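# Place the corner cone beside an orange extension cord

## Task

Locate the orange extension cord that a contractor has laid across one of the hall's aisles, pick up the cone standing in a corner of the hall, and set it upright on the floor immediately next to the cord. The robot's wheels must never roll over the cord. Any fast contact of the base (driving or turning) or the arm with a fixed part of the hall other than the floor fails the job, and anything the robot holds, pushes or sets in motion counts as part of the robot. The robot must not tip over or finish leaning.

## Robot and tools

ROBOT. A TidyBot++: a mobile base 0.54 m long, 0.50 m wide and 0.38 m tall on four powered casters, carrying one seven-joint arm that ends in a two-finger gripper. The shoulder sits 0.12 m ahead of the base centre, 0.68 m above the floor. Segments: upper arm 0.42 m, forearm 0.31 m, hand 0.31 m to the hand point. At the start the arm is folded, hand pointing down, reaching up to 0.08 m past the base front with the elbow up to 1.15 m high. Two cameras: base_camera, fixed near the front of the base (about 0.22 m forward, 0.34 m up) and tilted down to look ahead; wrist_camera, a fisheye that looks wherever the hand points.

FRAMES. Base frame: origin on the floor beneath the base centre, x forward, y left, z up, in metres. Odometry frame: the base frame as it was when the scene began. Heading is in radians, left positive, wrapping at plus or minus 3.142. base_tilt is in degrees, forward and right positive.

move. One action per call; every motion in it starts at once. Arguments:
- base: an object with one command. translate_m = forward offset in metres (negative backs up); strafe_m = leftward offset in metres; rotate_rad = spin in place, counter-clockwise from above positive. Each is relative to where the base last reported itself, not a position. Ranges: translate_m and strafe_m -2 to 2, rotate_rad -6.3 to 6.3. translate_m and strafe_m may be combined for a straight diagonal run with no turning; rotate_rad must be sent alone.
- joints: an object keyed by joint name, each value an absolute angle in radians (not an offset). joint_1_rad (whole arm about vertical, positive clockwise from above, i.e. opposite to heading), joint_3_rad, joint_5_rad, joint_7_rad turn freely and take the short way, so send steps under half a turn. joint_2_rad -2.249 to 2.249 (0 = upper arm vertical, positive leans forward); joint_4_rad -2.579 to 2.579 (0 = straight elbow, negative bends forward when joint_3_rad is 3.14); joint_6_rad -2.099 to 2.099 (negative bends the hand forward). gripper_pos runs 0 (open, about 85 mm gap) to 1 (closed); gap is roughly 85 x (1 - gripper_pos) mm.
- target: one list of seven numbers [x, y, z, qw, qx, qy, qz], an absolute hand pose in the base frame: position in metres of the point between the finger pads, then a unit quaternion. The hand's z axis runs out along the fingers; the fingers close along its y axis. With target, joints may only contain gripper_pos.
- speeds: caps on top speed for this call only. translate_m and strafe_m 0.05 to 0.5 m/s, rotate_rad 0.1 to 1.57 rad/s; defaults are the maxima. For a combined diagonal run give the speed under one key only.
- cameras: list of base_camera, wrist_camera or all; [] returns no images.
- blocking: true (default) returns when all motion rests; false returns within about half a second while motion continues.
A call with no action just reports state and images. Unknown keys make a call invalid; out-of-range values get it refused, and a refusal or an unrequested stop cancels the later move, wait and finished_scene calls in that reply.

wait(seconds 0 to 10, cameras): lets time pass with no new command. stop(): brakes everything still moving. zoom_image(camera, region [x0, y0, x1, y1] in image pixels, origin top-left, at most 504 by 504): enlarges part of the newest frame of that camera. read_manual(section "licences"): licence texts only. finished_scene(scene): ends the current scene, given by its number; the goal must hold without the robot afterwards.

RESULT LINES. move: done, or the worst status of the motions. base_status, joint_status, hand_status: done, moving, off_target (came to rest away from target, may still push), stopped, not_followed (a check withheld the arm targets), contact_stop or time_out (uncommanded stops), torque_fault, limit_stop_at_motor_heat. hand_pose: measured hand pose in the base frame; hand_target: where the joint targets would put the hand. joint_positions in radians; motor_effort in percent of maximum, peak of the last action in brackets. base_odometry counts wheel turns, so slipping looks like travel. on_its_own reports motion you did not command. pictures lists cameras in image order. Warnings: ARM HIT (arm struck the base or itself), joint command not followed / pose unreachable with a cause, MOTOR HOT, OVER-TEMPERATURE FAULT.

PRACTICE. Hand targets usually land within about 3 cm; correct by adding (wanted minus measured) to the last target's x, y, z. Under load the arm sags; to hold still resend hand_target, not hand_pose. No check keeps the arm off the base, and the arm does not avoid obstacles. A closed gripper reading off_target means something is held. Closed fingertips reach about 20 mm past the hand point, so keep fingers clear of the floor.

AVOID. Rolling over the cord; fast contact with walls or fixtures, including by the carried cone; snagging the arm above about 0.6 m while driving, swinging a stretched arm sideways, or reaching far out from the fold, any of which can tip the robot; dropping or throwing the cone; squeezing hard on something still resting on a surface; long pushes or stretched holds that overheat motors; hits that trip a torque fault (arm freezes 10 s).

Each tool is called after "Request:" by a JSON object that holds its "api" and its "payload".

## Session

Request:
{"api": "move", "payload": {"joints": {"joint_6_rad": 0.5}}}

Scene clock: 2.00 s.
move: done
base_odometry: x=+0.000 y=+0.000 heading=+0.000
base_tilt: forward=+0.2 right=-0.1
base_status: not commanded
joint_positions: joint_1_rad=+0.031 joint_2_rad=-0.335 joint_3_rad=+3.098 joint_4_rad=-2.505 joint_5_rad=-0.048 joint_6_rad=+0.445 joint_7_rad=+1.619 gripper_pos=+0.000
joint_status: all done
motor_effort: joint_1_rad=+2(2) joint_2_rad=-7(8) joint_3_rad=+1(2) joint_4_rad=+20(21) joint_5_rad=-1(1) joint_6_rad=+9(10) joint_7_rad=+0(0)
hand_pose: x=+0.5474 y=+0.0014 z=+0.8536 quat_wxyz=(+0.012, +0.760, +0.003, +0.650) (m; base frame)
hand_target: x=+0.5497 y=+0.0010 z=+0.8709 quat_wxyz=(+0.013, +0.741, +0.003, +0.671) (m; base frame)
hand_status: not commanded
pictures: base_camera, wrist_camera
camera_calibration:
wrist_camera: T_world_to_cam=[[-0.00381123, -0.999698, 0.0242778, -0.0159454], [-0.191943, -0.0230953, -0.981134, 0.991168], [0.981399, -0.00839929, -0.191797, -0.23243], [0, 0, 0, 1]] pos_world=[0.418294, 0.00499846, 0.928276]

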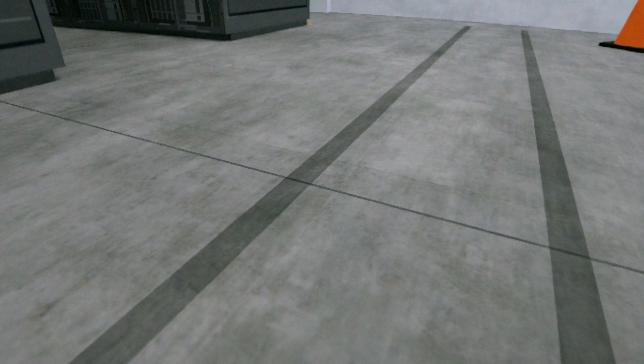

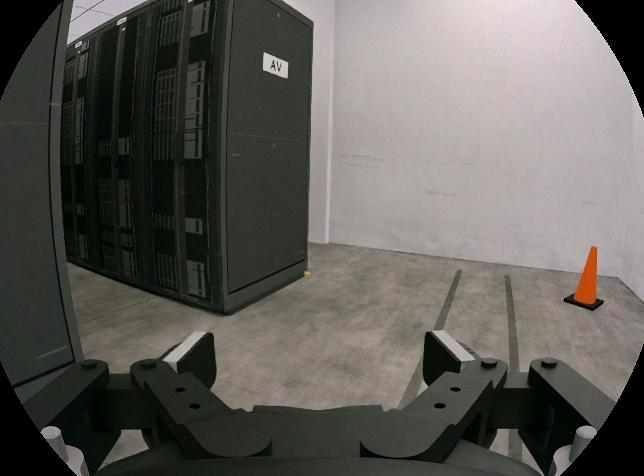

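Request:
{"api": "zoom_image", "payload": {"camera": "wrist_camera", "region": [200, 200, 400, 350]}}

Request:
{"api": "move", "payload": {"joints": {"joint_1_rad": 1.3}, "cameras": ["wrist_camera"]}}

Request:
{"api": "move", "payload": {"joints": {"joint_1_rad": 2.6}, "cameras": ["wrist_camera"]}}

Request:
{"api": "move", "payload": {"joints": {"joint_1_rad": 3.9}, "cameras": ["wrist_camera"]}}

Request:
{"api": "move", "payload": {"joints": {"joint_1_rad": 5.2}, "cameras": ["wrist_camera"]}}

Scaled by 2.520.

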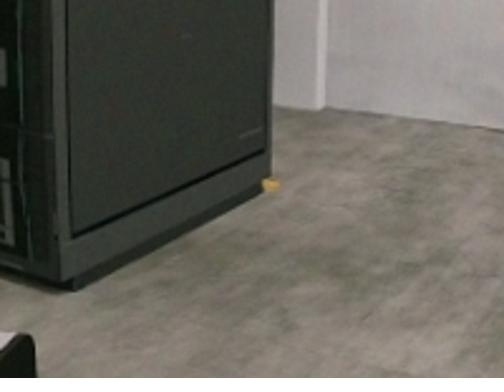

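Scene clock: 13.83 s.
move: done
base_odometry: x=+0.000 y=+0.000 heading=+0.000
base_tilt: forward=+0.2 right=-0.1
base_status: not commanded
joint_positions: joint_1_rad=+1.284 joint_2_rad=-0.335 joint_3_rad=+3.098 joint_4_rad=-2.505 joint_5_rad=-0.048 joint_6_rad=+0.446 joint_7_rad=+1.619 gripper_pos=+0.000
joint_status: all done
motor_effort: joint_1_rad=+1(2) joint_2_rad=-7(7) joint_3_rad=+1(2) joint_4_rad=+20(21) joint_5_rad=+0(1) joint_6_rad=+9(10) joint_7_rad=+0(1)
hand_pose: x=+0.2546 y=-0.4064 z=+0.8538 quat_wxyz=(+0.391, +0.617, -0.442, +0.520) (m; base frame)
hand_target: x=+0.2481 y=-0.4109 z=+0.8709 quat_wxyz=(+0.408, +0.599, -0.437, +0.533) (m; base frame)
hand_status: not commanded
pictures: wrist_camera
camera_calibration:
wrist_camera: T_world_to_cam=[[-0.950546, -0.309631, 0.0242892, 0.0967106], [-0.0818515, 0.174301, -0.981285, 0.978109], [0.299603, -0.934745, -0.191025, -0.152011], [0, 0, 0, 1]] pos_world=[0.21753, -0.282632, 0.928417]

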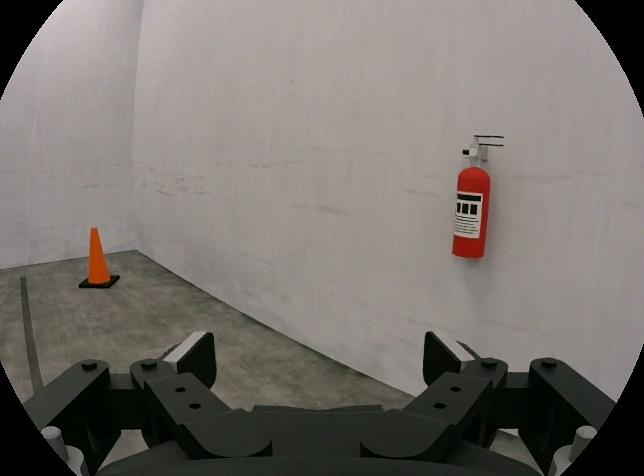

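Scene clock: 16.40 s.
move: done
base_odometry: x=+0.000 y=+0.000 heading=+0.000
base_tilt: forward=+0.2 right=-0.1
base_status: not commanded
joint_positions: joint_1_rad=+2.584 joint_2_rad=-0.335 joint_3_rad=+3.098 joint_4_rad=-2.505 joint_5_rad=-0.048 joint_6_rad=+0.446 joint_7_rad=+1.619 gripper_pos=+0.000
joint_status: all done
motor_effort: joint_1_rad=+1(2) joint_2_rad=-7(8) joint_3_rad=+1(2) joint_4_rad=+20(21) joint_5_rad=+0(1) joint_6_rad=+9(10) joint_7_rad=+0(0)
hand_pose: x=-0.2364 y=-0.2394 z=+0.8539 quat_wxyz=(+0.626, +0.224, -0.726, +0.178) (m; base frame)
hand_target: x=-0.2424 y=-0.2343 z=+0.8709 quat_wxyz=(+0.647, +0.212, -0.710, +0.177) (m; base frame)
hand_status: not commanded
pictures: wrist_camera
camera_calibration:
wrist_camera: T_world_to_cam=[[-0.552599, 0.833093, 0.0242915, 0.0493538], [0.145905, 0.125393, -0.98132, 0.951016], [-0.820577, -0.538732, -0.190844, -0.0188764], [0, 0, 0, 1]] pos_world=[-0.126974, -0.170537, 0.92845]

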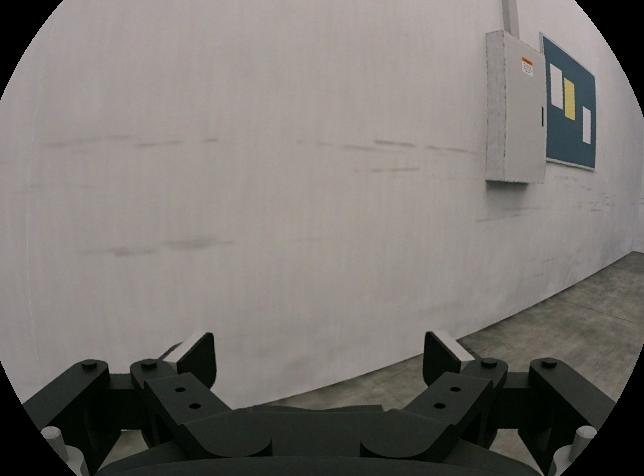

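Scene clock: 18.97 s.
move: done
base_odometry: x=+0.000 y=+0.000 heading=+0.000
base_tilt: forward=+0.2 right=-0.1
base_status: not commanded
joint_positions: joint_1_rad=+3.884 joint_2_rad=-0.335 joint_3_rad=+3.098 joint_4_rad=-2.505 joint_5_rad=-0.048 joint_6_rad=+0.446 joint_7_rad=+1.619 gripper_pos=+0.000
joint_status: all done
motor_effort: joint_1_rad=+1(2) joint_2_rad=-6(7) joint_3_rad=+1(2) joint_4_rad=+19(21) joint_5_rad=-1(1) joint_6_rad=+9(10) joint_7_rad=+0(1)
hand_pose: x=-0.2067 y=+0.2784 z=+0.8539 quat_wxyz=(+0.606, -0.261, -0.713, -0.237) (m; base frame)
hand_target: x=-0.2035 y=+0.2855 z=+0.8709 quat_wxyz=(+0.623, -0.261, -0.694, -0.250) (m; base frame)
hand_status: not commanded
pictures: wrist_camera
camera_calibration:
wrist_camera: T_world_to_cam=[[0.654922, 0.755306, 0.0242942, -0.0943423], [0.159707, -0.106916, -0.981358, 0.949384], [-0.738628, 0.646592, -0.190649, -0.028809], [0, 0, 0, 1]] pos_world=[-0.111115, 0.191389, 0.928485]

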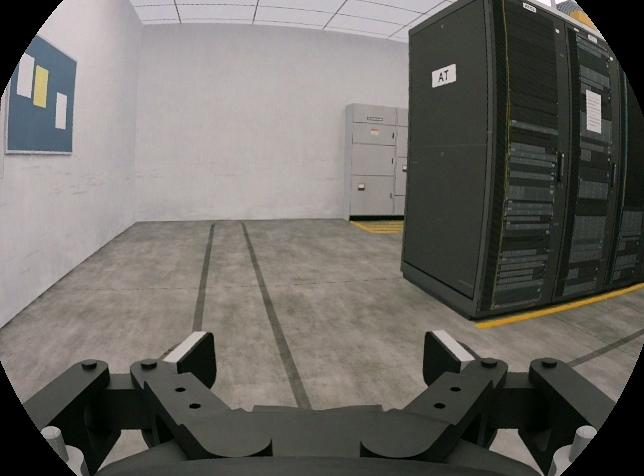

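Scene clock: 21.53 s.
move: done
base_odometry: x=+0.000 y=+0.000 heading=+0.000
base_tilt: forward=+0.2 right=-0.1
base_status: not commanded
joint_positions: joint_1_rad=+5.184 joint_2_rad=-0.335 joint_3_rad=+3.098 joint_4_rad=-2.505 joint_5_rad=-0.048 joint_6_rad=+0.446 joint_7_rad=+1.619 gripper_pos=+0.000
joint_status: all done
motor_effort: joint_1_rad=+0(3) joint_2_rad=-7(7) joint_3_rad=+1(2) joint_4_rad=+20(21) joint_5_rad=+0(1) joint_6_rad=+10(10) joint_7_rad=+0(0)
hand_pose: x=+0.3001 y=+0.3883 z=+0.8540 quat_wxyz=(+0.339, -0.639, -0.410, -0.556) (m; base frame)
hand_target: x=+0.3079 y=+0.3871 z=+0.8709 quat_wxyz=(+0.344, -0.628, -0.395, -0.576) (m; base frame)
hand_status: not commanded
pictures: wrist_camera
camera_calibration:
wrist_camera: T_world_to_cam=[[0.902971, -0.429014, 0.0242957, -0.123861], [-0.0602513, -0.182392, -0.981378, 0.975565], [0.425456, 0.884692, -0.190543, -0.167433], [0, 0, 0, 1]] pos_world=[0.241857, 0.272924, 0.928504]

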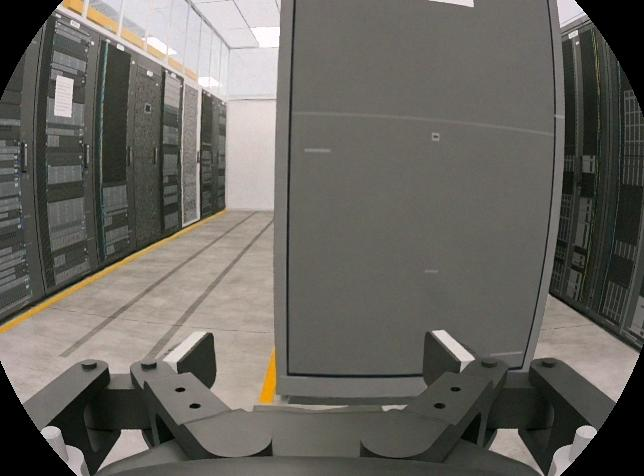

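Request:
{"api": "zoom_image", "payload": {"camera": "wrist_camera", "region": [100, 180, 300, 330]}}

Request:
{"api": "zoom_image", "payload": {"camera": "wrist_camera", "region": [530, 180, 644, 400]}}

Request:
{"api": "move", "payload": {"joints": {"joint_1_rad": 4.4}, "cameras": ["wrist_camera"]}}

Request:
{"api": "zoom_image", "payload": {"camera": "wrist_camera", "region": [60, 180, 300, 330]}}

Request:
{"api": "move", "payload": {"joints": {"joint_1_rad": 5.7}, "cameras": ["wrist_camera"]}}

Request:
{"api": "zoom_image", "payload": {"camera": "wrist_camera", "region": [250, 200, 450, 350]}}

Scaled by 2.520.

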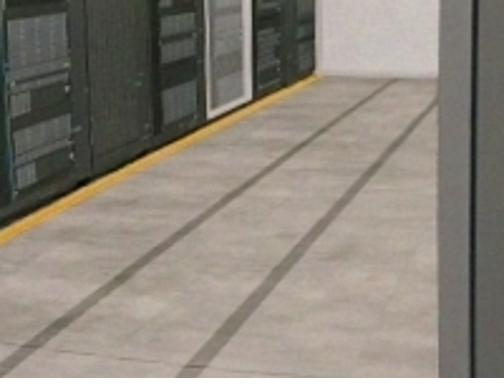

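Scaled by 2.291.

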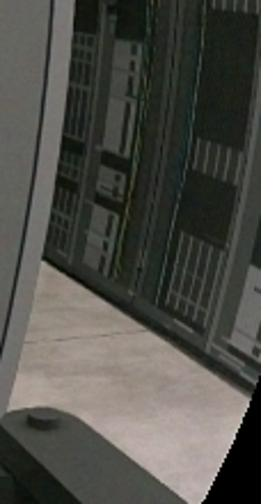

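Scene clock: 38.90 s.
move: done
base_odometry: x=+0.000 y=+0.000 heading=+0.000
base_tilt: forward=+0.2 right=-0.1
base_status: not commanded
joint_positions: joint_1_rad=+4.416 joint_2_rad=-0.335 joint_3_rad=+3.098 joint_4_rad=-2.505 joint_5_rad=-0.048 joint_6_rad=+0.446 joint_7_rad=+1.619 gripper_pos=+0.000
joint_status: all done
motor_effort: joint_1_rad=+1(3) joint_2_rad=-7(8) joint_3_rad=+1(2) joint_4_rad=+20(21) joint_5_rad=+0(1) joint_6_rad=+9(10) joint_7_rad=+0(1)
hand_pose: x=-0.0201 y=+0.4053 z=+0.8540 quat_wxyz=(+0.522, -0.439, -0.619, -0.389) (m; base frame)
hand_target: x=-0.0271 y=+0.4052 z=+0.8709 quat_wxyz=(+0.541, -0.425, -0.608, -0.397) (m; base frame)
hand_status: not commanded
pictures: wrist_camera
camera_calibration:
wrist_camera: T_world_to_cam=[[0.947826, 0.317862, 0.0242963, -0.129199], [0.0831977, -0.173071, -0.981389, 0.958498], [-0.307741, 0.932207, -0.190487, -0.0802344], [0, 0, 0, 1]] pos_world=[0.0180216, 0.281751, 0.928514]

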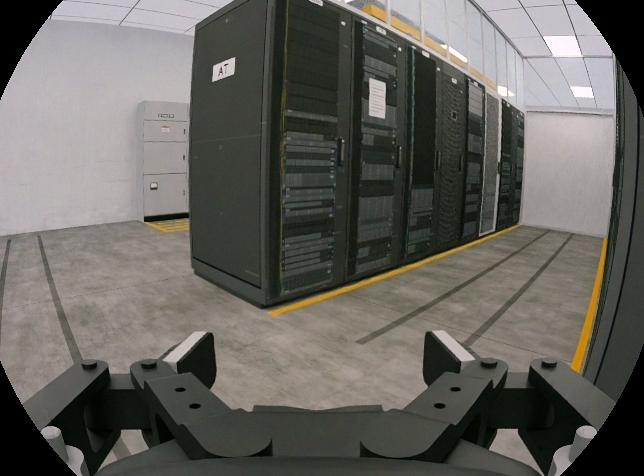

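Scaled by 2.100.

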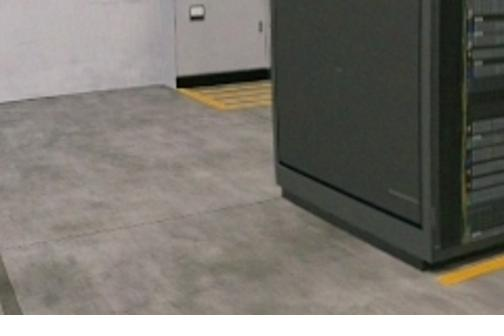

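Scene clock: 41.47 s.
move: done
base_odometry: x=+0.000 y=+0.000 heading=+0.000
base_tilt: forward=+0.2 right=-0.1
base_status: not commanded
joint_positions: joint_1_rad=+5.684 joint_2_rad=-0.335 joint_3_rad=+3.098 joint_4_rad=-2.505 joint_5_rad=-0.048 joint_6_rad=+0.446 joint_7_rad=+1.619 gripper_pos=+0.000
joint_status: all done
motor_effort: joint_1_rad=+0(2) joint_2_rad=-7(7) joint_3_rad=+1(2) joint_4_rad=+20(21) joint_5_rad=-1(1) joint_6_rad=+9(10) joint_7_rad=+0(1)
hand_pose: x=+0.4641 y=+0.2540 z=+0.8540 quat_wxyz=(+0.191, -0.721, -0.239, -0.622) (m; base frame)
hand_target: x=+0.4703 y=+0.2492 z=+0.8709 quat_wxyz=(+0.191, -0.706, -0.227, -0.643) (m; base frame)
hand_status: not commanded
pictures: wrist_camera
camera_calibration:
wrist_camera: T_world_to_cam=[[0.586744, -0.809408, 0.024297, -0.0862304], [-0.140229, -0.131113, -0.9814, 0.985088], [0.797538, 0.572423, -0.190432, -0.211813], [0, 0, 0, 1]] pos_world=[0.357662, 0.180609, 0.928524]

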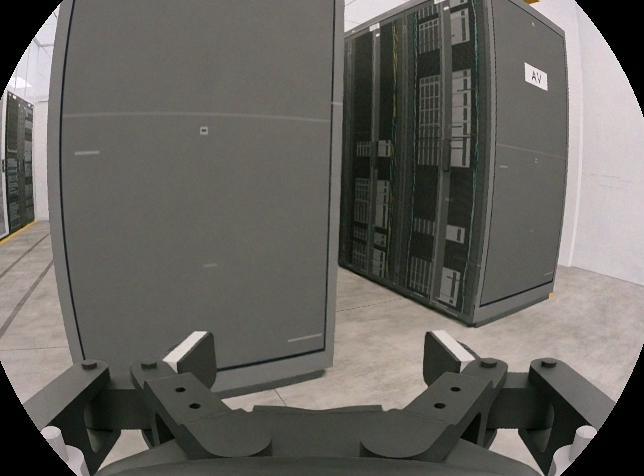

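Scaled by 2.520.

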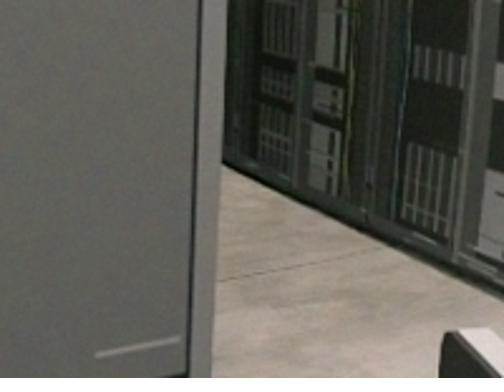

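Request:
{"api": "move", "payload": {"base": {"rotate_rad": -0.46}, "joints": {"joint_1_rad": 4.71}, "cameras": ["wrist_camera", "base_camera"]}}

Request:
{"api": "move", "payload": {"base": {"translate_m": 1.4}, "cameras": ["wrist_camera", "base_camera"]}}

Scene clock: 111.23 s.
move: done
base_odometry: x=+0.000 y=+0.000 heading=-0.460
base_tilt: forward=+0.2 right=-0.1
base_status: done
joint_positions: joint_1_rad=+4.726 joint_2_rad=-0.335 joint_3_rad=+3.099 joint_4_rad=-2.505 joint_5_rad=-0.048 joint_6_rad=+0.446 joint_7_rad=+1.619 gripper_pos=+0.000
joint_status: all done
motor_effort: joint_1_rad=+0(3) joint_2_rad=-6(8) joint_3_rad=+1(2) joint_4_rad=+20(21) joint_5_rad=-1(1) joint_6_rad=+9(10) joint_7_rad=+0(1)
hand_pose: x=+0.1107 y=+0.4284 z=+0.8540 quat_wxyz=(+0.456, -0.530, -0.543, -0.465) (m; base frame)
hand_target: x=+0.1035 y=+0.4304 z=+0.8709 quat_wxyz=(+0.474, -0.513, -0.535, -0.475) (m; base frame)
hand_status: not commanded
pictures: base_camera, wrist_camera
camera_calibration:
wrist_camera: T_world_to_cam=[[0.999638, 0.012385, 0.0238941, -0.13509], [0.0258141, -0.190109, -0.981424, 0.965348], [-0.00761244, 0.981685, -0.19036, -0.116078], [0, 0, 0, 1]] pos_world=[0.109238, 0.299146, 0.928546]

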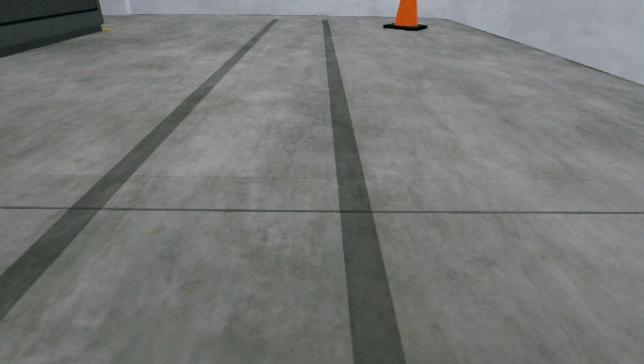

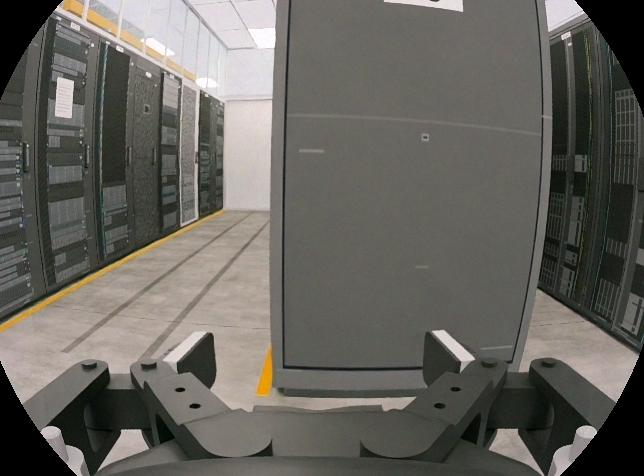

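Scene clock: 115.40 s.
move: done
base_odometry: x=+1.254 y=-0.623 heading=-0.460
base_tilt: forward=+0.2 right=-0.1
base_status: done
joint_positions: joint_1_rad=+4.725 joint_2_rad=-0.335 joint_3_rad=+3.099 joint_4_rad=-2.505 joint_5_rad=-0.048 joint_6_rad=+0.447 joint_7_rad=+1.619 gripper_pos=+0.000
joint_status: not commanded
motor_effort: joint_1_rad=+0(2) joint_2_rad=-6(8) joint_3_rad=+1(3) joint_4_rad=+20(21) joint_5_rad=+0(1) joint_6_rad=+10(10) joint_7_rad=+0(1)
hand_pose: x=+0.1099 y=+0.4284 z=+0.8541 quat_wxyz=(+0.456, -0.530, -0.544, -0.464) (m; base frame)
hand_target: x=+0.1035 y=+0.4304 z=+0.8709 quat_wxyz=(+0.474, -0.513, -0.535, -0.475) (m; base frame)
hand_status: not commanded
pictures: base_camera, wrist_camera
camera_calibration:
wrist_camera: T_world_to_cam=[[0.999612, 0.0143017, 0.0239186, -0.135103], [0.0262005, -0.189842, -0.981465, 0.965313], [-0.00949588, 0.98171, -0.190143, -0.116053], [0, 0, 0, 1]] pos_world=[0.108657, 0.29912, 0.928585]

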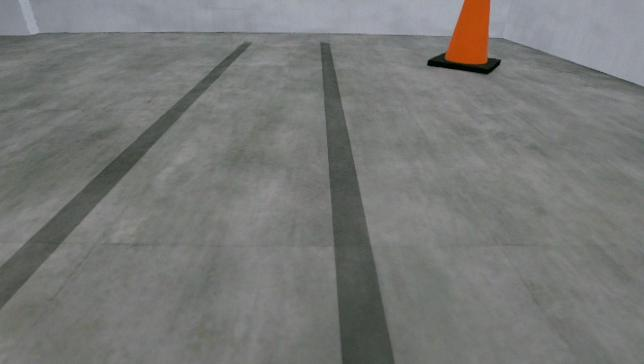

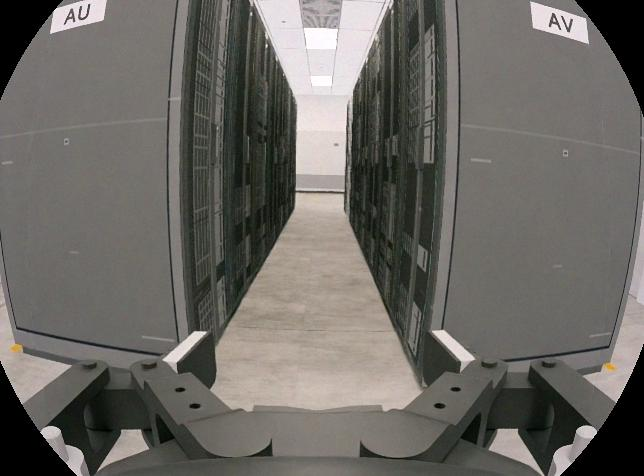

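Request:
{"api": "zoom_image", "payload": {"camera": "wrist_camera", "region": [270, 170, 370, 250]}}

Request:
{"api": "zoom_image", "payload": {"camera": "wrist_camera", "region": [200, 200, 450, 400]}}

Request:
{"api": "move", "payload": {"base": {"translate_m": 1.3}, "cameras": ["wrist_camera", "base_camera"]}}

Request:
{"api": "zoom_image", "payload": {"camera": "wrist_camera", "region": [220, 170, 470, 370]}}

Scaled by 5.040.

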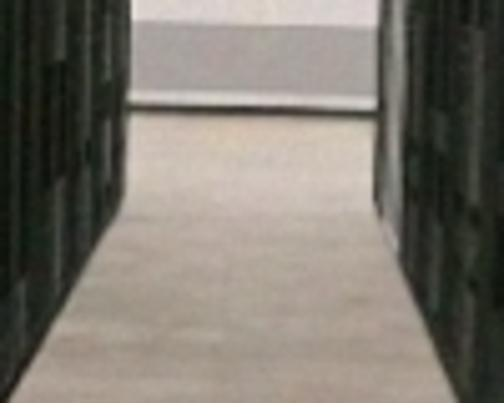

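Scaled by 2.016.

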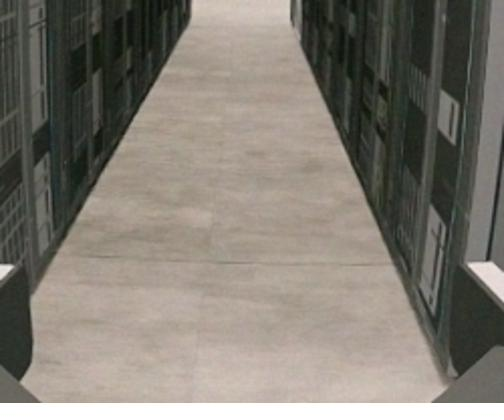

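Scene clock: 126.10 s.
move: done
base_odometry: x=+2.418 y=-1.201 heading=-0.461
base_tilt: forward=+0.2 right=-0.1
base_status: done
joint_positions: joint_1_rad=+4.724 joint_2_rad=-0.335 joint_3_rad=+3.099 joint_4_rad=-2.505 joint_5_rad=-0.048 joint_6_rad=+0.447 joint_7_rad=+1.619 gripper_pos=+0.000
joint_status: not commanded
motor_effort: joint_1_rad=+1(2) joint_2_rad=-7(7) joint_3_rad=+2(2) joint_4_rad=+19(21) joint_5_rad=-1(1) joint_6_rad=+10(10) joint_7_rad=+0(1)
hand_pose: x=+0.1095 y=+0.4284 z=+0.8541 quat_wxyz=(+0.456, -0.529, -0.544, -0.464) (m; base frame)
hand_target: x=+0.1035 y=+0.4304 z=+0.8709 quat_wxyz=(+0.474, -0.513, -0.535, -0.475) (m; base frame)
hand_status: not commanded
pictures: base_camera, wrist_camera
camera_calibration:
wrist_camera: T_world_to_cam=[[0.999599, 0.0151274, 0.0239316, -0.13511], [0.0263688, -0.189693, -0.981489, 0.965299], [-0.0103077, 0.981727, -0.190016, -0.116074], [0, 0, 0, 1]] pos_world=[0.108406, 0.299108, 0.928608]

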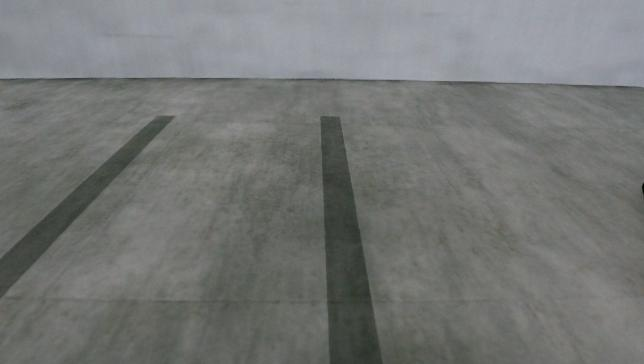

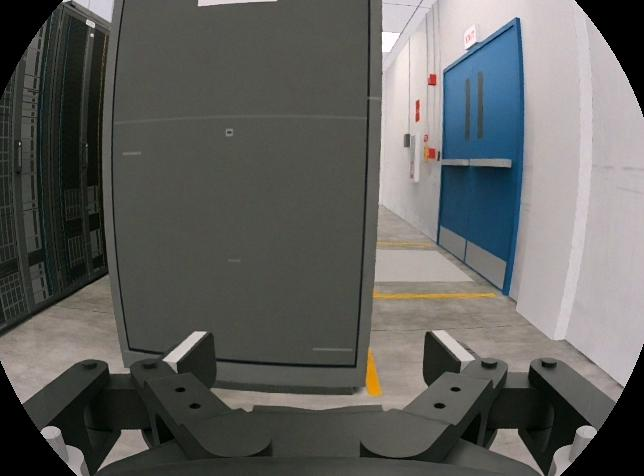

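Scaled by 2.016.

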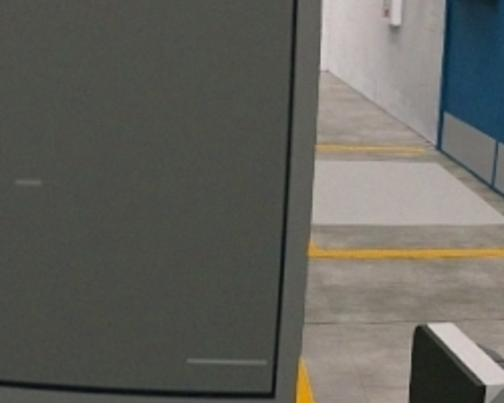

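Request:
{"api": "move", "payload": {"base": {"translate_m": 0.45}, "cameras": ["wrist_camera", "base_camera"]}}

Request:
{"api": "zoom_image", "payload": {"camera": "wrist_camera", "region": [180, 170, 480, 370]}}

Scene clock: 137.97 s.
move: done
base_odometry: x=+2.821 y=-1.402 heading=-0.462
base_tilt: forward=+0.2 right=-0.1
base_status: done
joint_positions: joint_1_rad=+4.723 joint_2_rad=-0.335 joint_3_rad=+3.100 joint_4_rad=-2.505 joint_5_rad=-0.048 joint_6_rad=+0.447 joint_7_rad=+1.619 gripper_pos=+0.000
joint_status: not commanded
motor_effort: joint_1_rad=+1(2) joint_2_rad=-6(8) joint_3_rad=+1(2) joint_4_rad=+20(22) joint_5_rad=-1(1) joint_6_rad=+9(10) joint_7_rad=+0(0)
hand_pose: x=+0.1097 y=+0.4284 z=+0.8542 quat_wxyz=(+0.456, -0.529, -0.544, -0.464) (m; base frame)
hand_target: x=+0.1035 y=+0.4304 z=+0.8709 quat_wxyz=(+0.474, -0.513, -0.535, -0.475) (m; base frame)
hand_status: not commanded
pictures: base_camera, wrist_camera
camera_calibration:
wrist_camera: T_world_to_cam=[[0.999609, 0.0148729, 0.0236943, -0.13495], [0.0260865, -0.189602, -0.981514, 0.965347], [-0.0101055, 0.981748, -0.189916, -0.116197], [0, 0, 0, 1]] pos_world=[0.10854, 0.299115, 0.928632]

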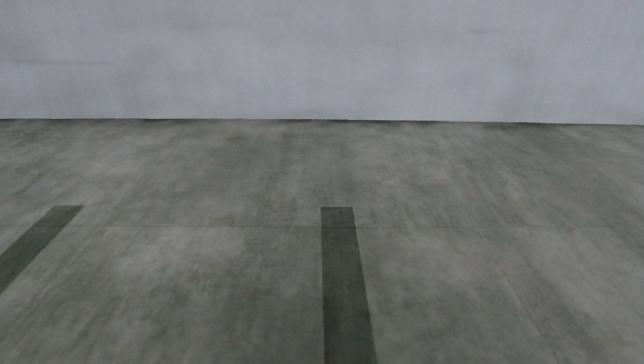

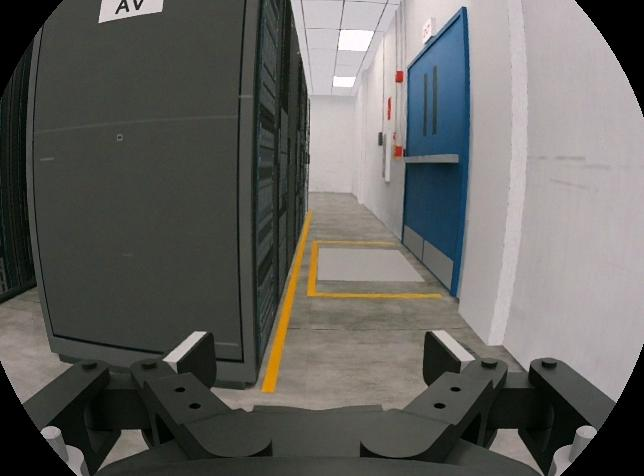

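Scaled by 1.680.

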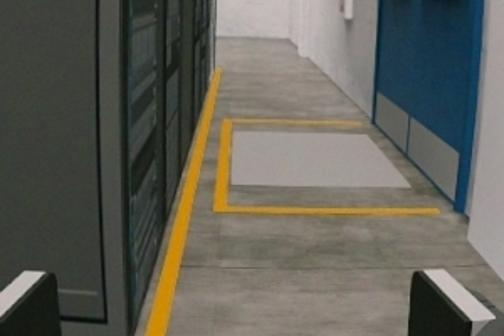

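Request:
{"api": "zoom_image", "payload": {"camera": "wrist_camera", "region": [290, 170, 390, 250]}}

Scaled by 5.040.

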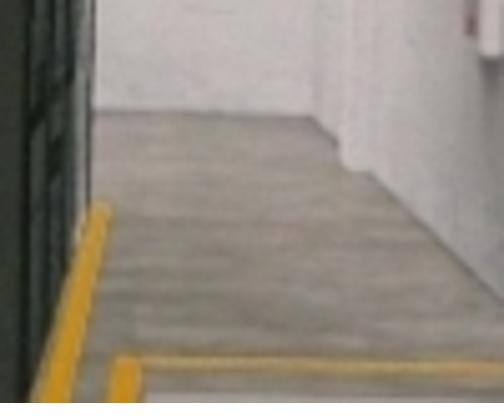

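Request:
{"api": "move", "payload": {"base": {"rotate_rad": -1.571}, "joints": {"joint_1_rad": 6.283, "joint_2_rad": 0.449, "joint_3_rad": 3.142, "joint_4_rad": -1.443, "joint_5_rad": 0.0, "joint_6_rad": -1.25, "joint_7_rad": 1.571}}}

Scene clock: 230.60 s.
move: done
base_odometry: x=+2.821 y=-1.402 heading=-2.032
base_tilt: forward=+0.2 right=-0.1
base_status: done
joint_positions: joint_1_rad=+6.270 joint_2_rad=+0.422 joint_3_rad=+3.141 joint_4_rad=-1.471 joint_5_rad=-0.039 joint_6_rad=-1.198 joint_7_rad=+1.619 gripper_pos=+0.000
joint_status: all done
motor_effort: joint_1_rad=+1(5) joint_2_rad=-32(33) joint_3_rad=+0(5) joint_4_rad=+17(21) joint_5_rad=-1(3) joint_6_rad=+1(11) joint_7_rad=+1(2)
hand_pose: x=+0.6051 y=+0.0195 z=+0.6554 quat_wxyz=(+0.018, -0.999, -0.024, -0.026) (m; base frame)
hand_target: x=+0.5998 y=+0.0013 z=+0.6503 quat_wxyz=(+0.000, -1.000, +0.000, +0.000) (m; base frame)
hand_status: not commanded
pictures: base_camera, wrist_camera
camera_calibration:
wrist_camera: T_world_to_cam=[[0.0527939, -0.997766, -0.0409301, 0.0156331], [-0.998534, -0.0522556, -0.0141135, 0.66303], [0.0119432, 0.0416152, -0.999062, 0.787877], [0, 0, 0, 1]] pos_world=[0.651823, 0.0174576, 0.797136]

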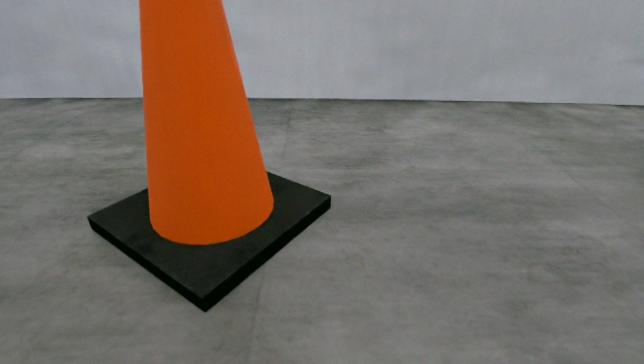

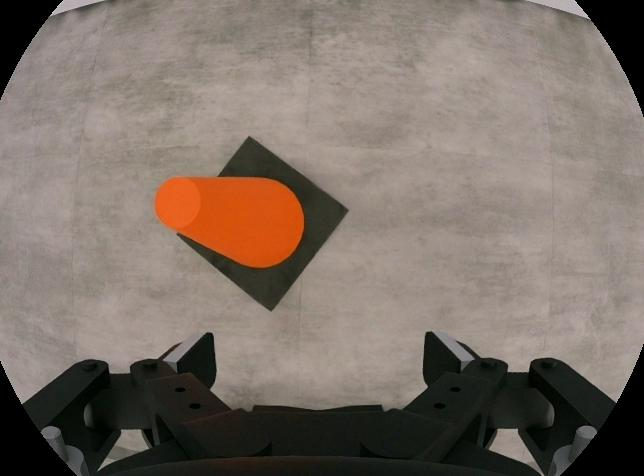

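Request:
{"api": "move", "payload": {"base": {"translate_m": 0.07, "strafe_m": 0.16}}}

Scene clock: 252.87 s.
move: done
base_odometry: x=+2.933 y=-1.536 heading=-2.033
base_tilt: forward=+0.2 right=-0.1
base_status: done
joint_positions: joint_1_rad=+6.275 joint_2_rad=+0.426 joint_3_rad=+3.139 joint_4_rad=-1.468 joint_5_rad=-0.037 joint_6_rad=-1.203 joint_7_rad=+1.619 gripper_pos=+0.000
joint_status: not commanded
motor_effort: joint_1_rad=+2(4) joint_2_rad=-32(33) joint_3_rad=+0(2) joint_4_rad=+17(18) joint_5_rad=-1(1) joint_6_rad=+2(2) joint_7_rad=+0(0)
hand_pose: x=+0.6048 y=+0.0173 z=+0.6544 quat_wxyz=(+0.018, -0.999, -0.023, -0.023) (m; base frame)
hand_target: x=+0.5998 y=+0.0013 z=+0.6503 quat_wxyz=(+0.000, -1.000, +0.000, +0.000) (m; base frame)
hand_status: not commanded
pictures: base_camera, wrist_camera
camera_calibration:
wrist_camera: T_world_to_cam=[[0.0496324, -0.997957, -0.0402409, 0.0148452], [-0.998745, -0.0493181, -0.00876786, 0.659251], [0.00676533, 0.0406256, -0.999152, 0.790128], [0, 0, 0, 1]] pos_world=[0.652341, 0.0152285, 0.795835]

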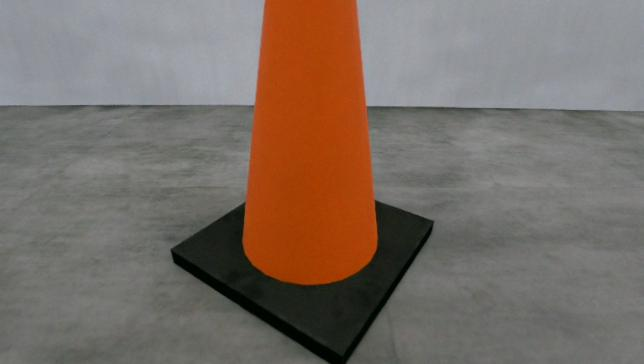

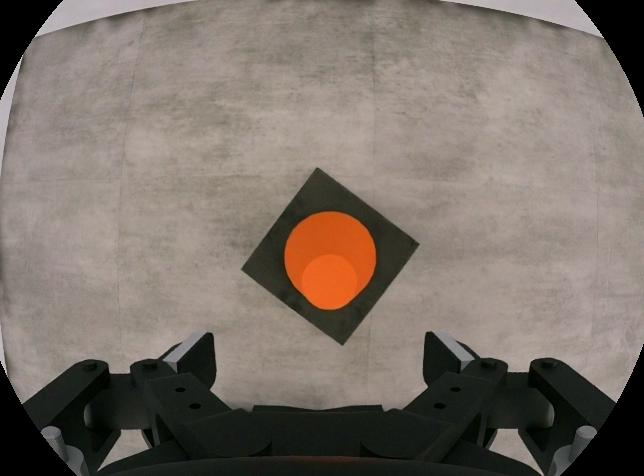

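Request:
{"api": "move", "payload": {"joints": {"joint_2_rad": 0.645, "joint_4_rad": -1.676, "joint_6_rad": -0.81}}}

Scene clock: 268.13 s.
move: done
base_odometry: x=+2.933 y=-1.536 heading=-2.033
base_tilt: forward=+0.2 right=-0.1
base_status: not commanded
joint_positions: joint_1_rad=+6.275 joint_2_rad=+0.637 joint_3_rad=+3.139 joint_4_rad=-1.666 joint_5_rad=-0.037 joint_6_rad=-0.862 joint_7_rad=+1.619 gripper_pos=+0.000
joint_status: all done
motor_effort: joint_1_rad=+1(2) joint_2_rad=-36(40) joint_3_rad=+0(1) joint_4_rad=+13(17) joint_5_rad=-1(1) joint_6_rad=+1(3) joint_7_rad=+0(0)
hand_pose: x=+0.5957 y=+0.0153 z=+0.4990 quat_wxyz=(+0.015, -1.000, -0.017, +0.011) (m; base frame)
hand_target: x=+0.6052 y=+0.0012 z=+0.4924 quat_wxyz=(+0.000, -1.000, +0.000, -0.005) (m; base frame)
hand_status: not commanded
pictures: base_camera, wrist_camera
camera_calibration:
wrist_camera: T_world_to_cam=[[0.0358644, -0.998688, -0.0365395, 0.0134092], [-0.99749, -0.038007, 0.0597375, 0.613611], [-0.0610479, 0.0343054, -0.997545, 0.674671], [0, 0, 0, 1]] pos_world=[0.652777, 0.0135682, 0.63685]

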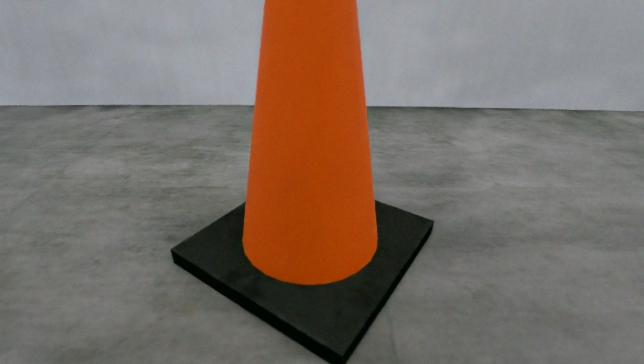

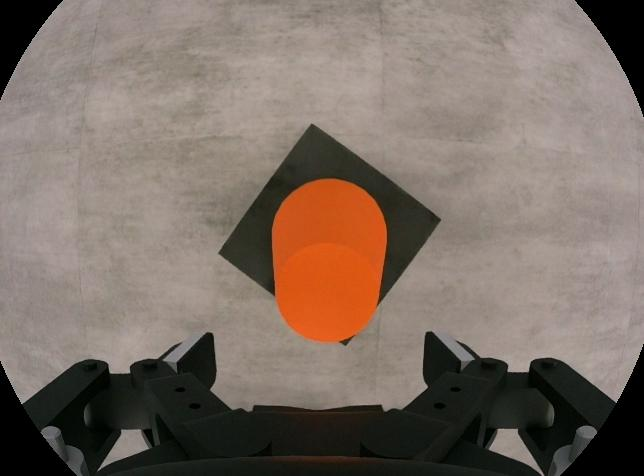

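Request:
{"api": "move", "payload": {"joints": {"joint_2_rad": 0.812, "joint_4_rad": -1.716, "joint_6_rad": -0.592}}}

Scene clock: 290.63 s.
move: done
base_odometry: x=+2.933 y=-1.536 heading=-2.033
base_tilt: forward=+0.2 right=-0.1
base_status: not commanded
joint_positions: joint_1_rad=+6.275 joint_2_rad=+0.801 joint_3_rad=+3.139 joint_4_rad=-1.702 joint_5_rad=-0.037 joint_6_rad=-0.644 joint_7_rad=+1.619 gripper_pos=+0.000
joint_status: all done
motor_effort: joint_1_rad=+0(2) joint_2_rad=-37(41) joint_3_rad=+0(0) joint_4_rad=+10(13) joint_5_rad=-1(1) joint_6_rad=+1(2) joint_7_rad=+0(0)
hand_pose: x=+0.6070 y=+0.0136 z=+0.4111 quat_wxyz=(+0.012, -1.000, -0.014, +0.002) (m; base frame)
hand_target: x=+0.6121 y=+0.0012 z=+0.4031 quat_wxyz=(+0.000, -1.000, +0.000, -0.011) (m; base frame)
hand_status: not commanded
pictures: base_camera, wrist_camera
camera_calibration:
wrist_camera: T_world_to_cam=[[0.0306808, -0.999066, -0.0304141, 0.00877707], [-0.998611, -0.0319421, 0.0418914, 0.637972], [-0.0428237, 0.0290866, -0.998659, 0.577262], [0, 0, 0, 1]] pos_world=[0.661537, 0.0123564, 0.55003]

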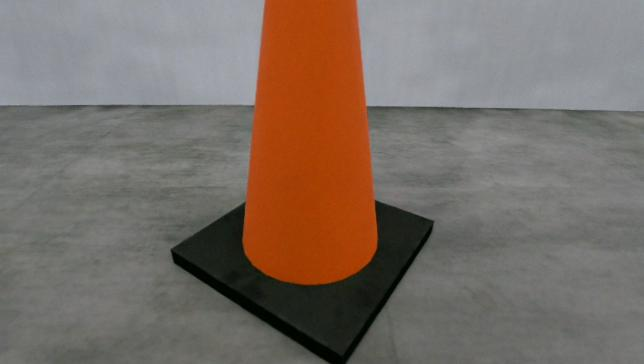

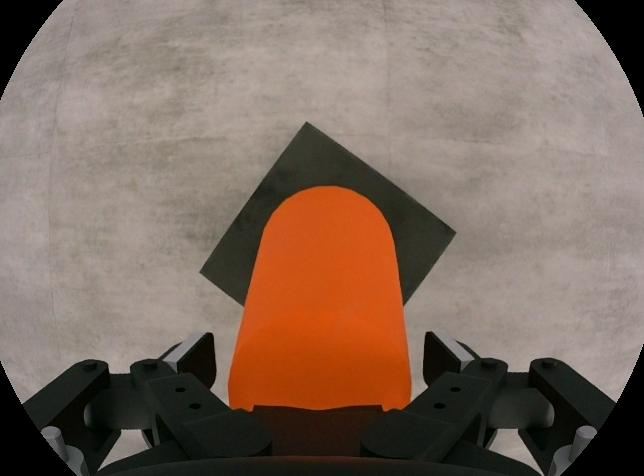

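Request:
{"api": "move", "payload": {"joints": {"gripper_pos": 0.5}, "cameras": ["wrist_camera"]}}

Request:
{"api": "move", "payload": {"joints": {"joint_2_rad": 0.735, "joint_4_rad": -1.705, "joint_6_rad": -0.68}, "cameras": ["wrist_camera"]}}

Request:
{"api": "move", "payload": {"joints": {"gripper_pos": 0.65}, "cameras": ["base_camera"]}}

Scene clock: 300.87 s.
move: off_target
base_odometry: x=+2.933 y=-1.536 heading=-2.033
base_tilt: forward=+0.2 right=-0.1
base_status: not commanded
joint_positions: joint_1_rad=+6.276 joint_2_rad=+0.795 joint_3_rad=+3.139 joint_4_rad=-1.706 joint_5_rad=-0.033 joint_6_rad=-0.639 joint_7_rad=+1.617 gripper_pos=+0.327
joint_status: gripper_pos off_target (ended at +0.327, target +0.500)
motor_effort: joint_1_rad=+1(4) joint_2_rad=-36(40) joint_3_rad=+0(4) joint_4_rad=+11(14) joint_5_rad=-1(4) joint_6_rad=+3(6) joint_7_rad=+0(1)
hand_pose: x=+0.6077 y=+0.0124 z=+0.4133 quat_wxyz=(+0.011, -1.000, -0.014, -0.001) (m; base frame)
hand_target: x=+0.6121 y=+0.0012 z=+0.4031 quat_wxyz=(+0.000, -1.000, +0.000, -0.011) (m; base frame)
hand_status: not commanded
pictures: wrist_camera
camera_calibration:
wrist_camera: T_world_to_cam=[[0.0313022, -0.99913, -0.0275495, 0.00599495], [-0.998848, -0.0322722, 0.0355005, 0.641345], [-0.0363587, 0.0264065, -0.99899, 0.575745], [0, 0, 0, 1]] pos_world=[0.661352, 0.0114839, 0.55256]

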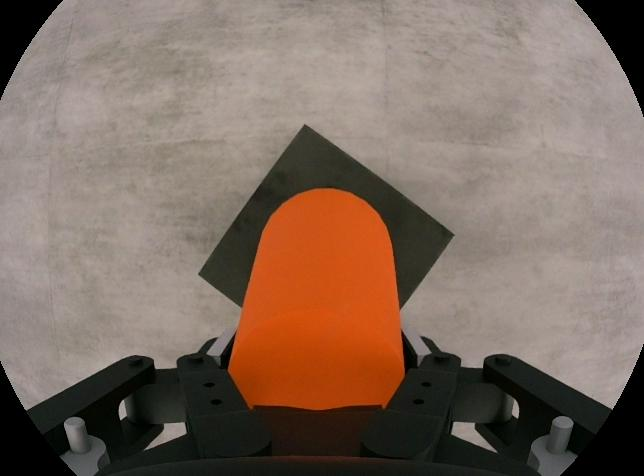

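Scene clock: 301.70 s.
move: off_target
base_odometry: x=+2.933 y=-1.536 heading=-2.033
base_tilt: forward=+0.2 right=-0.1
base_status: not commanded
joint_positions: joint_1_rad=+6.276 joint_2_rad=+0.793 joint_3_rad=+3.140 joint_4_rad=-1.706 joint_5_rad=-0.033 joint_6_rad=-0.643 joint_7_rad=+1.617 gripper_pos=+0.327
joint_status: joint_2_rad off_target (ended at +0.793, target +0.735); the others done
motor_effort: joint_1_rad=+0(2) joint_2_rad=-47(47) joint_3_rad=-1(2) joint_4_rad=+14(14) joint_5_rad=-2(2) joint_6_rad=+0(2) joint_7_rad=+0(1)
hand_pose: x=+0.6069 y=+0.0118 z=+0.4141 quat_wxyz=(+0.010, -1.000, -0.014, +0.000) (m; base frame)
hand_target: x=+0.6108 y=+0.0012 z=+0.4426 quat_wxyz=(+0.000, -1.000, +0.000, -0.011) (m; base frame)
hand_status: not commanded
pictures: wrist_camera
camera_calibration:
wrist_camera: T_world_to_cam=[[0.0314765, -0.999148, -0.0266824, 0.00505659], [-0.99875, -0.0324783, 0.0379831, 0.63935], [-0.0388174, 0.0254535, -0.998922, 0.57802], [0, 0, 0, 1]] pos_world=[0.660829, 0.0111047, 0.553248]

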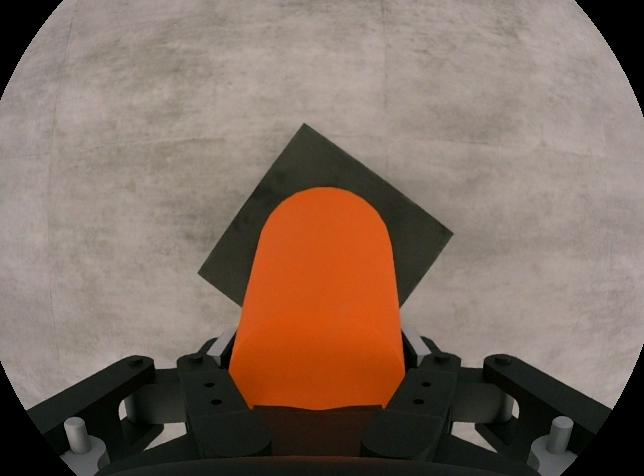

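Scene clock: 302.27 s.
move: off_target
base_odometry: x=+2.933 y=-1.536 heading=-2.033
base_tilt: forward=+0.2 right=-0.1
base_status: not commanded
joint_positions: joint_1_rad=+6.276 joint_2_rad=+0.793 joint_3_rad=+3.140 joint_4_rad=-1.706 joint_5_rad=-0.033 joint_6_rad=-0.643 joint_7_rad=+1.617 gripper_pos=+0.327
joint_status: gripper_pos off_target (ended at +0.327, target +0.650)
motor_effort: joint_1_rad=+0(1) joint_2_rad=-46(47) joint_3_rad=-1(1) joint_4_rad=+13(15) joint_5_rad=-2(2) joint_6_rad=+0(1) joint_7_rad=+0(0)
hand_pose: x=+0.6069 y=+0.0118 z=+0.4141 quat_wxyz=(+0.010, -1.000, -0.014, +0.000) (m; base frame)
hand_target: x=+0.6108 y=+0.0012 z=+0.4426 quat_wxyz=(+0.000, -1.000, +0.000, -0.011) (m; base frame)
hand_status: not commanded
pictures: base_camera

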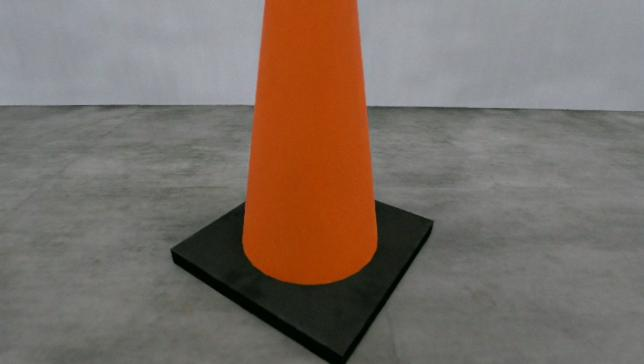

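Request:
{"api": "move", "payload": {"joints": {"joint_2_rad": 0.66, "joint_4_rad": -1.67, "joint_6_rad": -0.78}, "cameras": ["wrist_camera"]}}

Request:
{"api": "move", "payload": {"joints": {"joint_2_rad": 0.56, "joint_4_rad": -1.61, "joint_6_rad": -0.92}}}

Scene clock: 309.47 s.
move: off_target
base_odometry: x=+2.933 y=-1.536 heading=-2.033
base_tilt: forward=+0.2 right=-0.1
base_status: not commanded
joint_positions: joint_1_rad=+6.276 joint_2_rad=+0.716 joint_3_rad=+3.140 joint_4_rad=-1.705 joint_5_rad=-0.033 joint_6_rad=-0.740 joint_7_rad=+1.617 gripper_pos=+0.327
joint_status: joint_2_rad off_target (ended at +0.716, target +0.660); the others done
motor_effort: joint_1_rad=+1(2) joint_2_rad=-46(50) joint_3_rad=+0(1) joint_4_rad=+15(18) joint_5_rad=-1(2) joint_6_rad=-1(3) joint_7_rad=+0(0)
hand_pose: x=+0.5967 y=+0.0125 z=+0.4519 quat_wxyz=(+0.012, -1.000, -0.015, +0.009) (m; base frame)
hand_target: x=+0.6148 y=+0.0012 z=+0.4867 quat_wxyz=(+0.000, -1.000, +0.000, -0.016) (m; base frame)
hand_status: not commanded
pictures: wrist_camera
camera_calibration:
wrist_camera: T_world_to_cam=[[0.0329596, -0.999022, -0.0294676, 0.00740289], [-0.997831, -0.0345727, 0.0560213, 0.61913], [-0.0569852, 0.0275572, -0.997995, 0.625771], [0, 0, 0, 1]] pos_world=[0.653202, 0.0115561, 0.59005]

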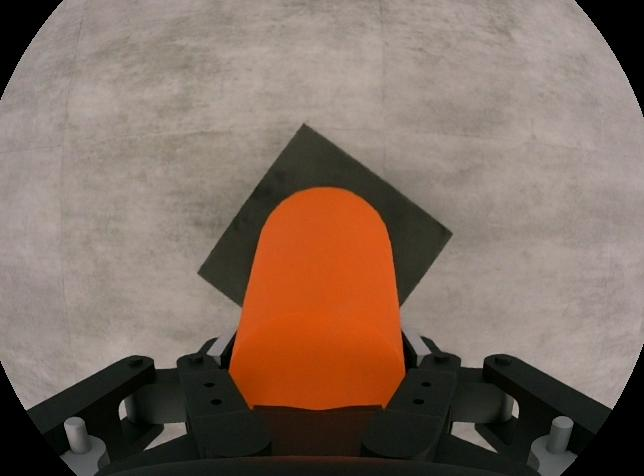

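Scene clock: 310.97 s.
move: off_target
base_odometry: x=+2.933 y=-1.536 heading=-2.033
base_tilt: forward=+0.2 right=-0.1
base_status: not commanded
joint_positions: joint_1_rad=+6.276 joint_2_rad=+0.611 joint_3_rad=+3.140 joint_4_rad=-1.655 joint_5_rad=-0.033 joint_6_rad=-0.892 joint_7_rad=+1.617 gripper_pos=+0.327
joint_status: joint_2_rad off_target (ended at +0.611, target +0.560); joint_4_rad off_target (ended at -1.655, target -1.610); the others done
motor_effort: joint_1_rad=+1(2) joint_2_rad=-44(50) joint_3_rad=+0(0) joint_4_rad=+18(20) joint_5_rad=-1(1) joint_6_rad=-1(3) joint_7_rad=+0(1)
hand_pose: x=+0.5965 y=+0.0135 z=+0.5140 quat_wxyz=(+0.013, -1.000, -0.017, +0.008) (m; base frame)
hand_target: x=+0.6182 y=+0.0012 z=+0.5501 quat_wxyz=(+0.000, -1.000, +0.000, -0.026) (m; base frame)
hand_status: not commanded
pictures: base_camera, wrist_camera
camera_calibration:
wrist_camera: T_world_to_cam=[[0.0366863, -0.998791, -0.0327291, 0.00970716], [-0.997839, -0.0383985, 0.0533188, 0.616962], [-0.0545111, 0.0307023, -0.998041, 0.686216], [0, 0, 0, 1]] pos_world=[0.652679, 0.0123174, 0.652294]

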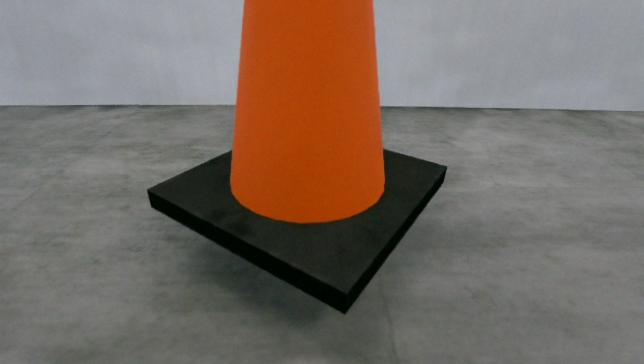

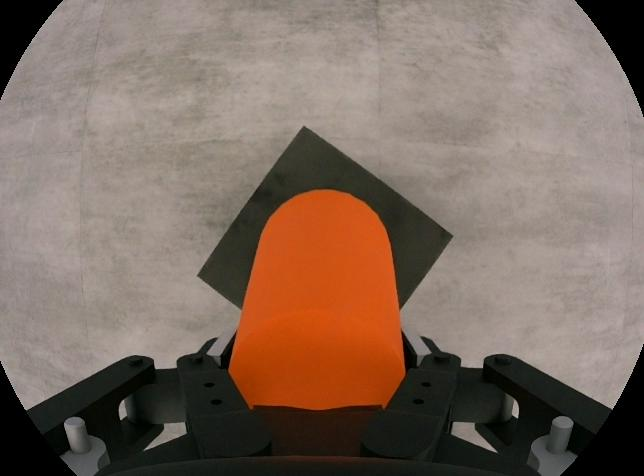

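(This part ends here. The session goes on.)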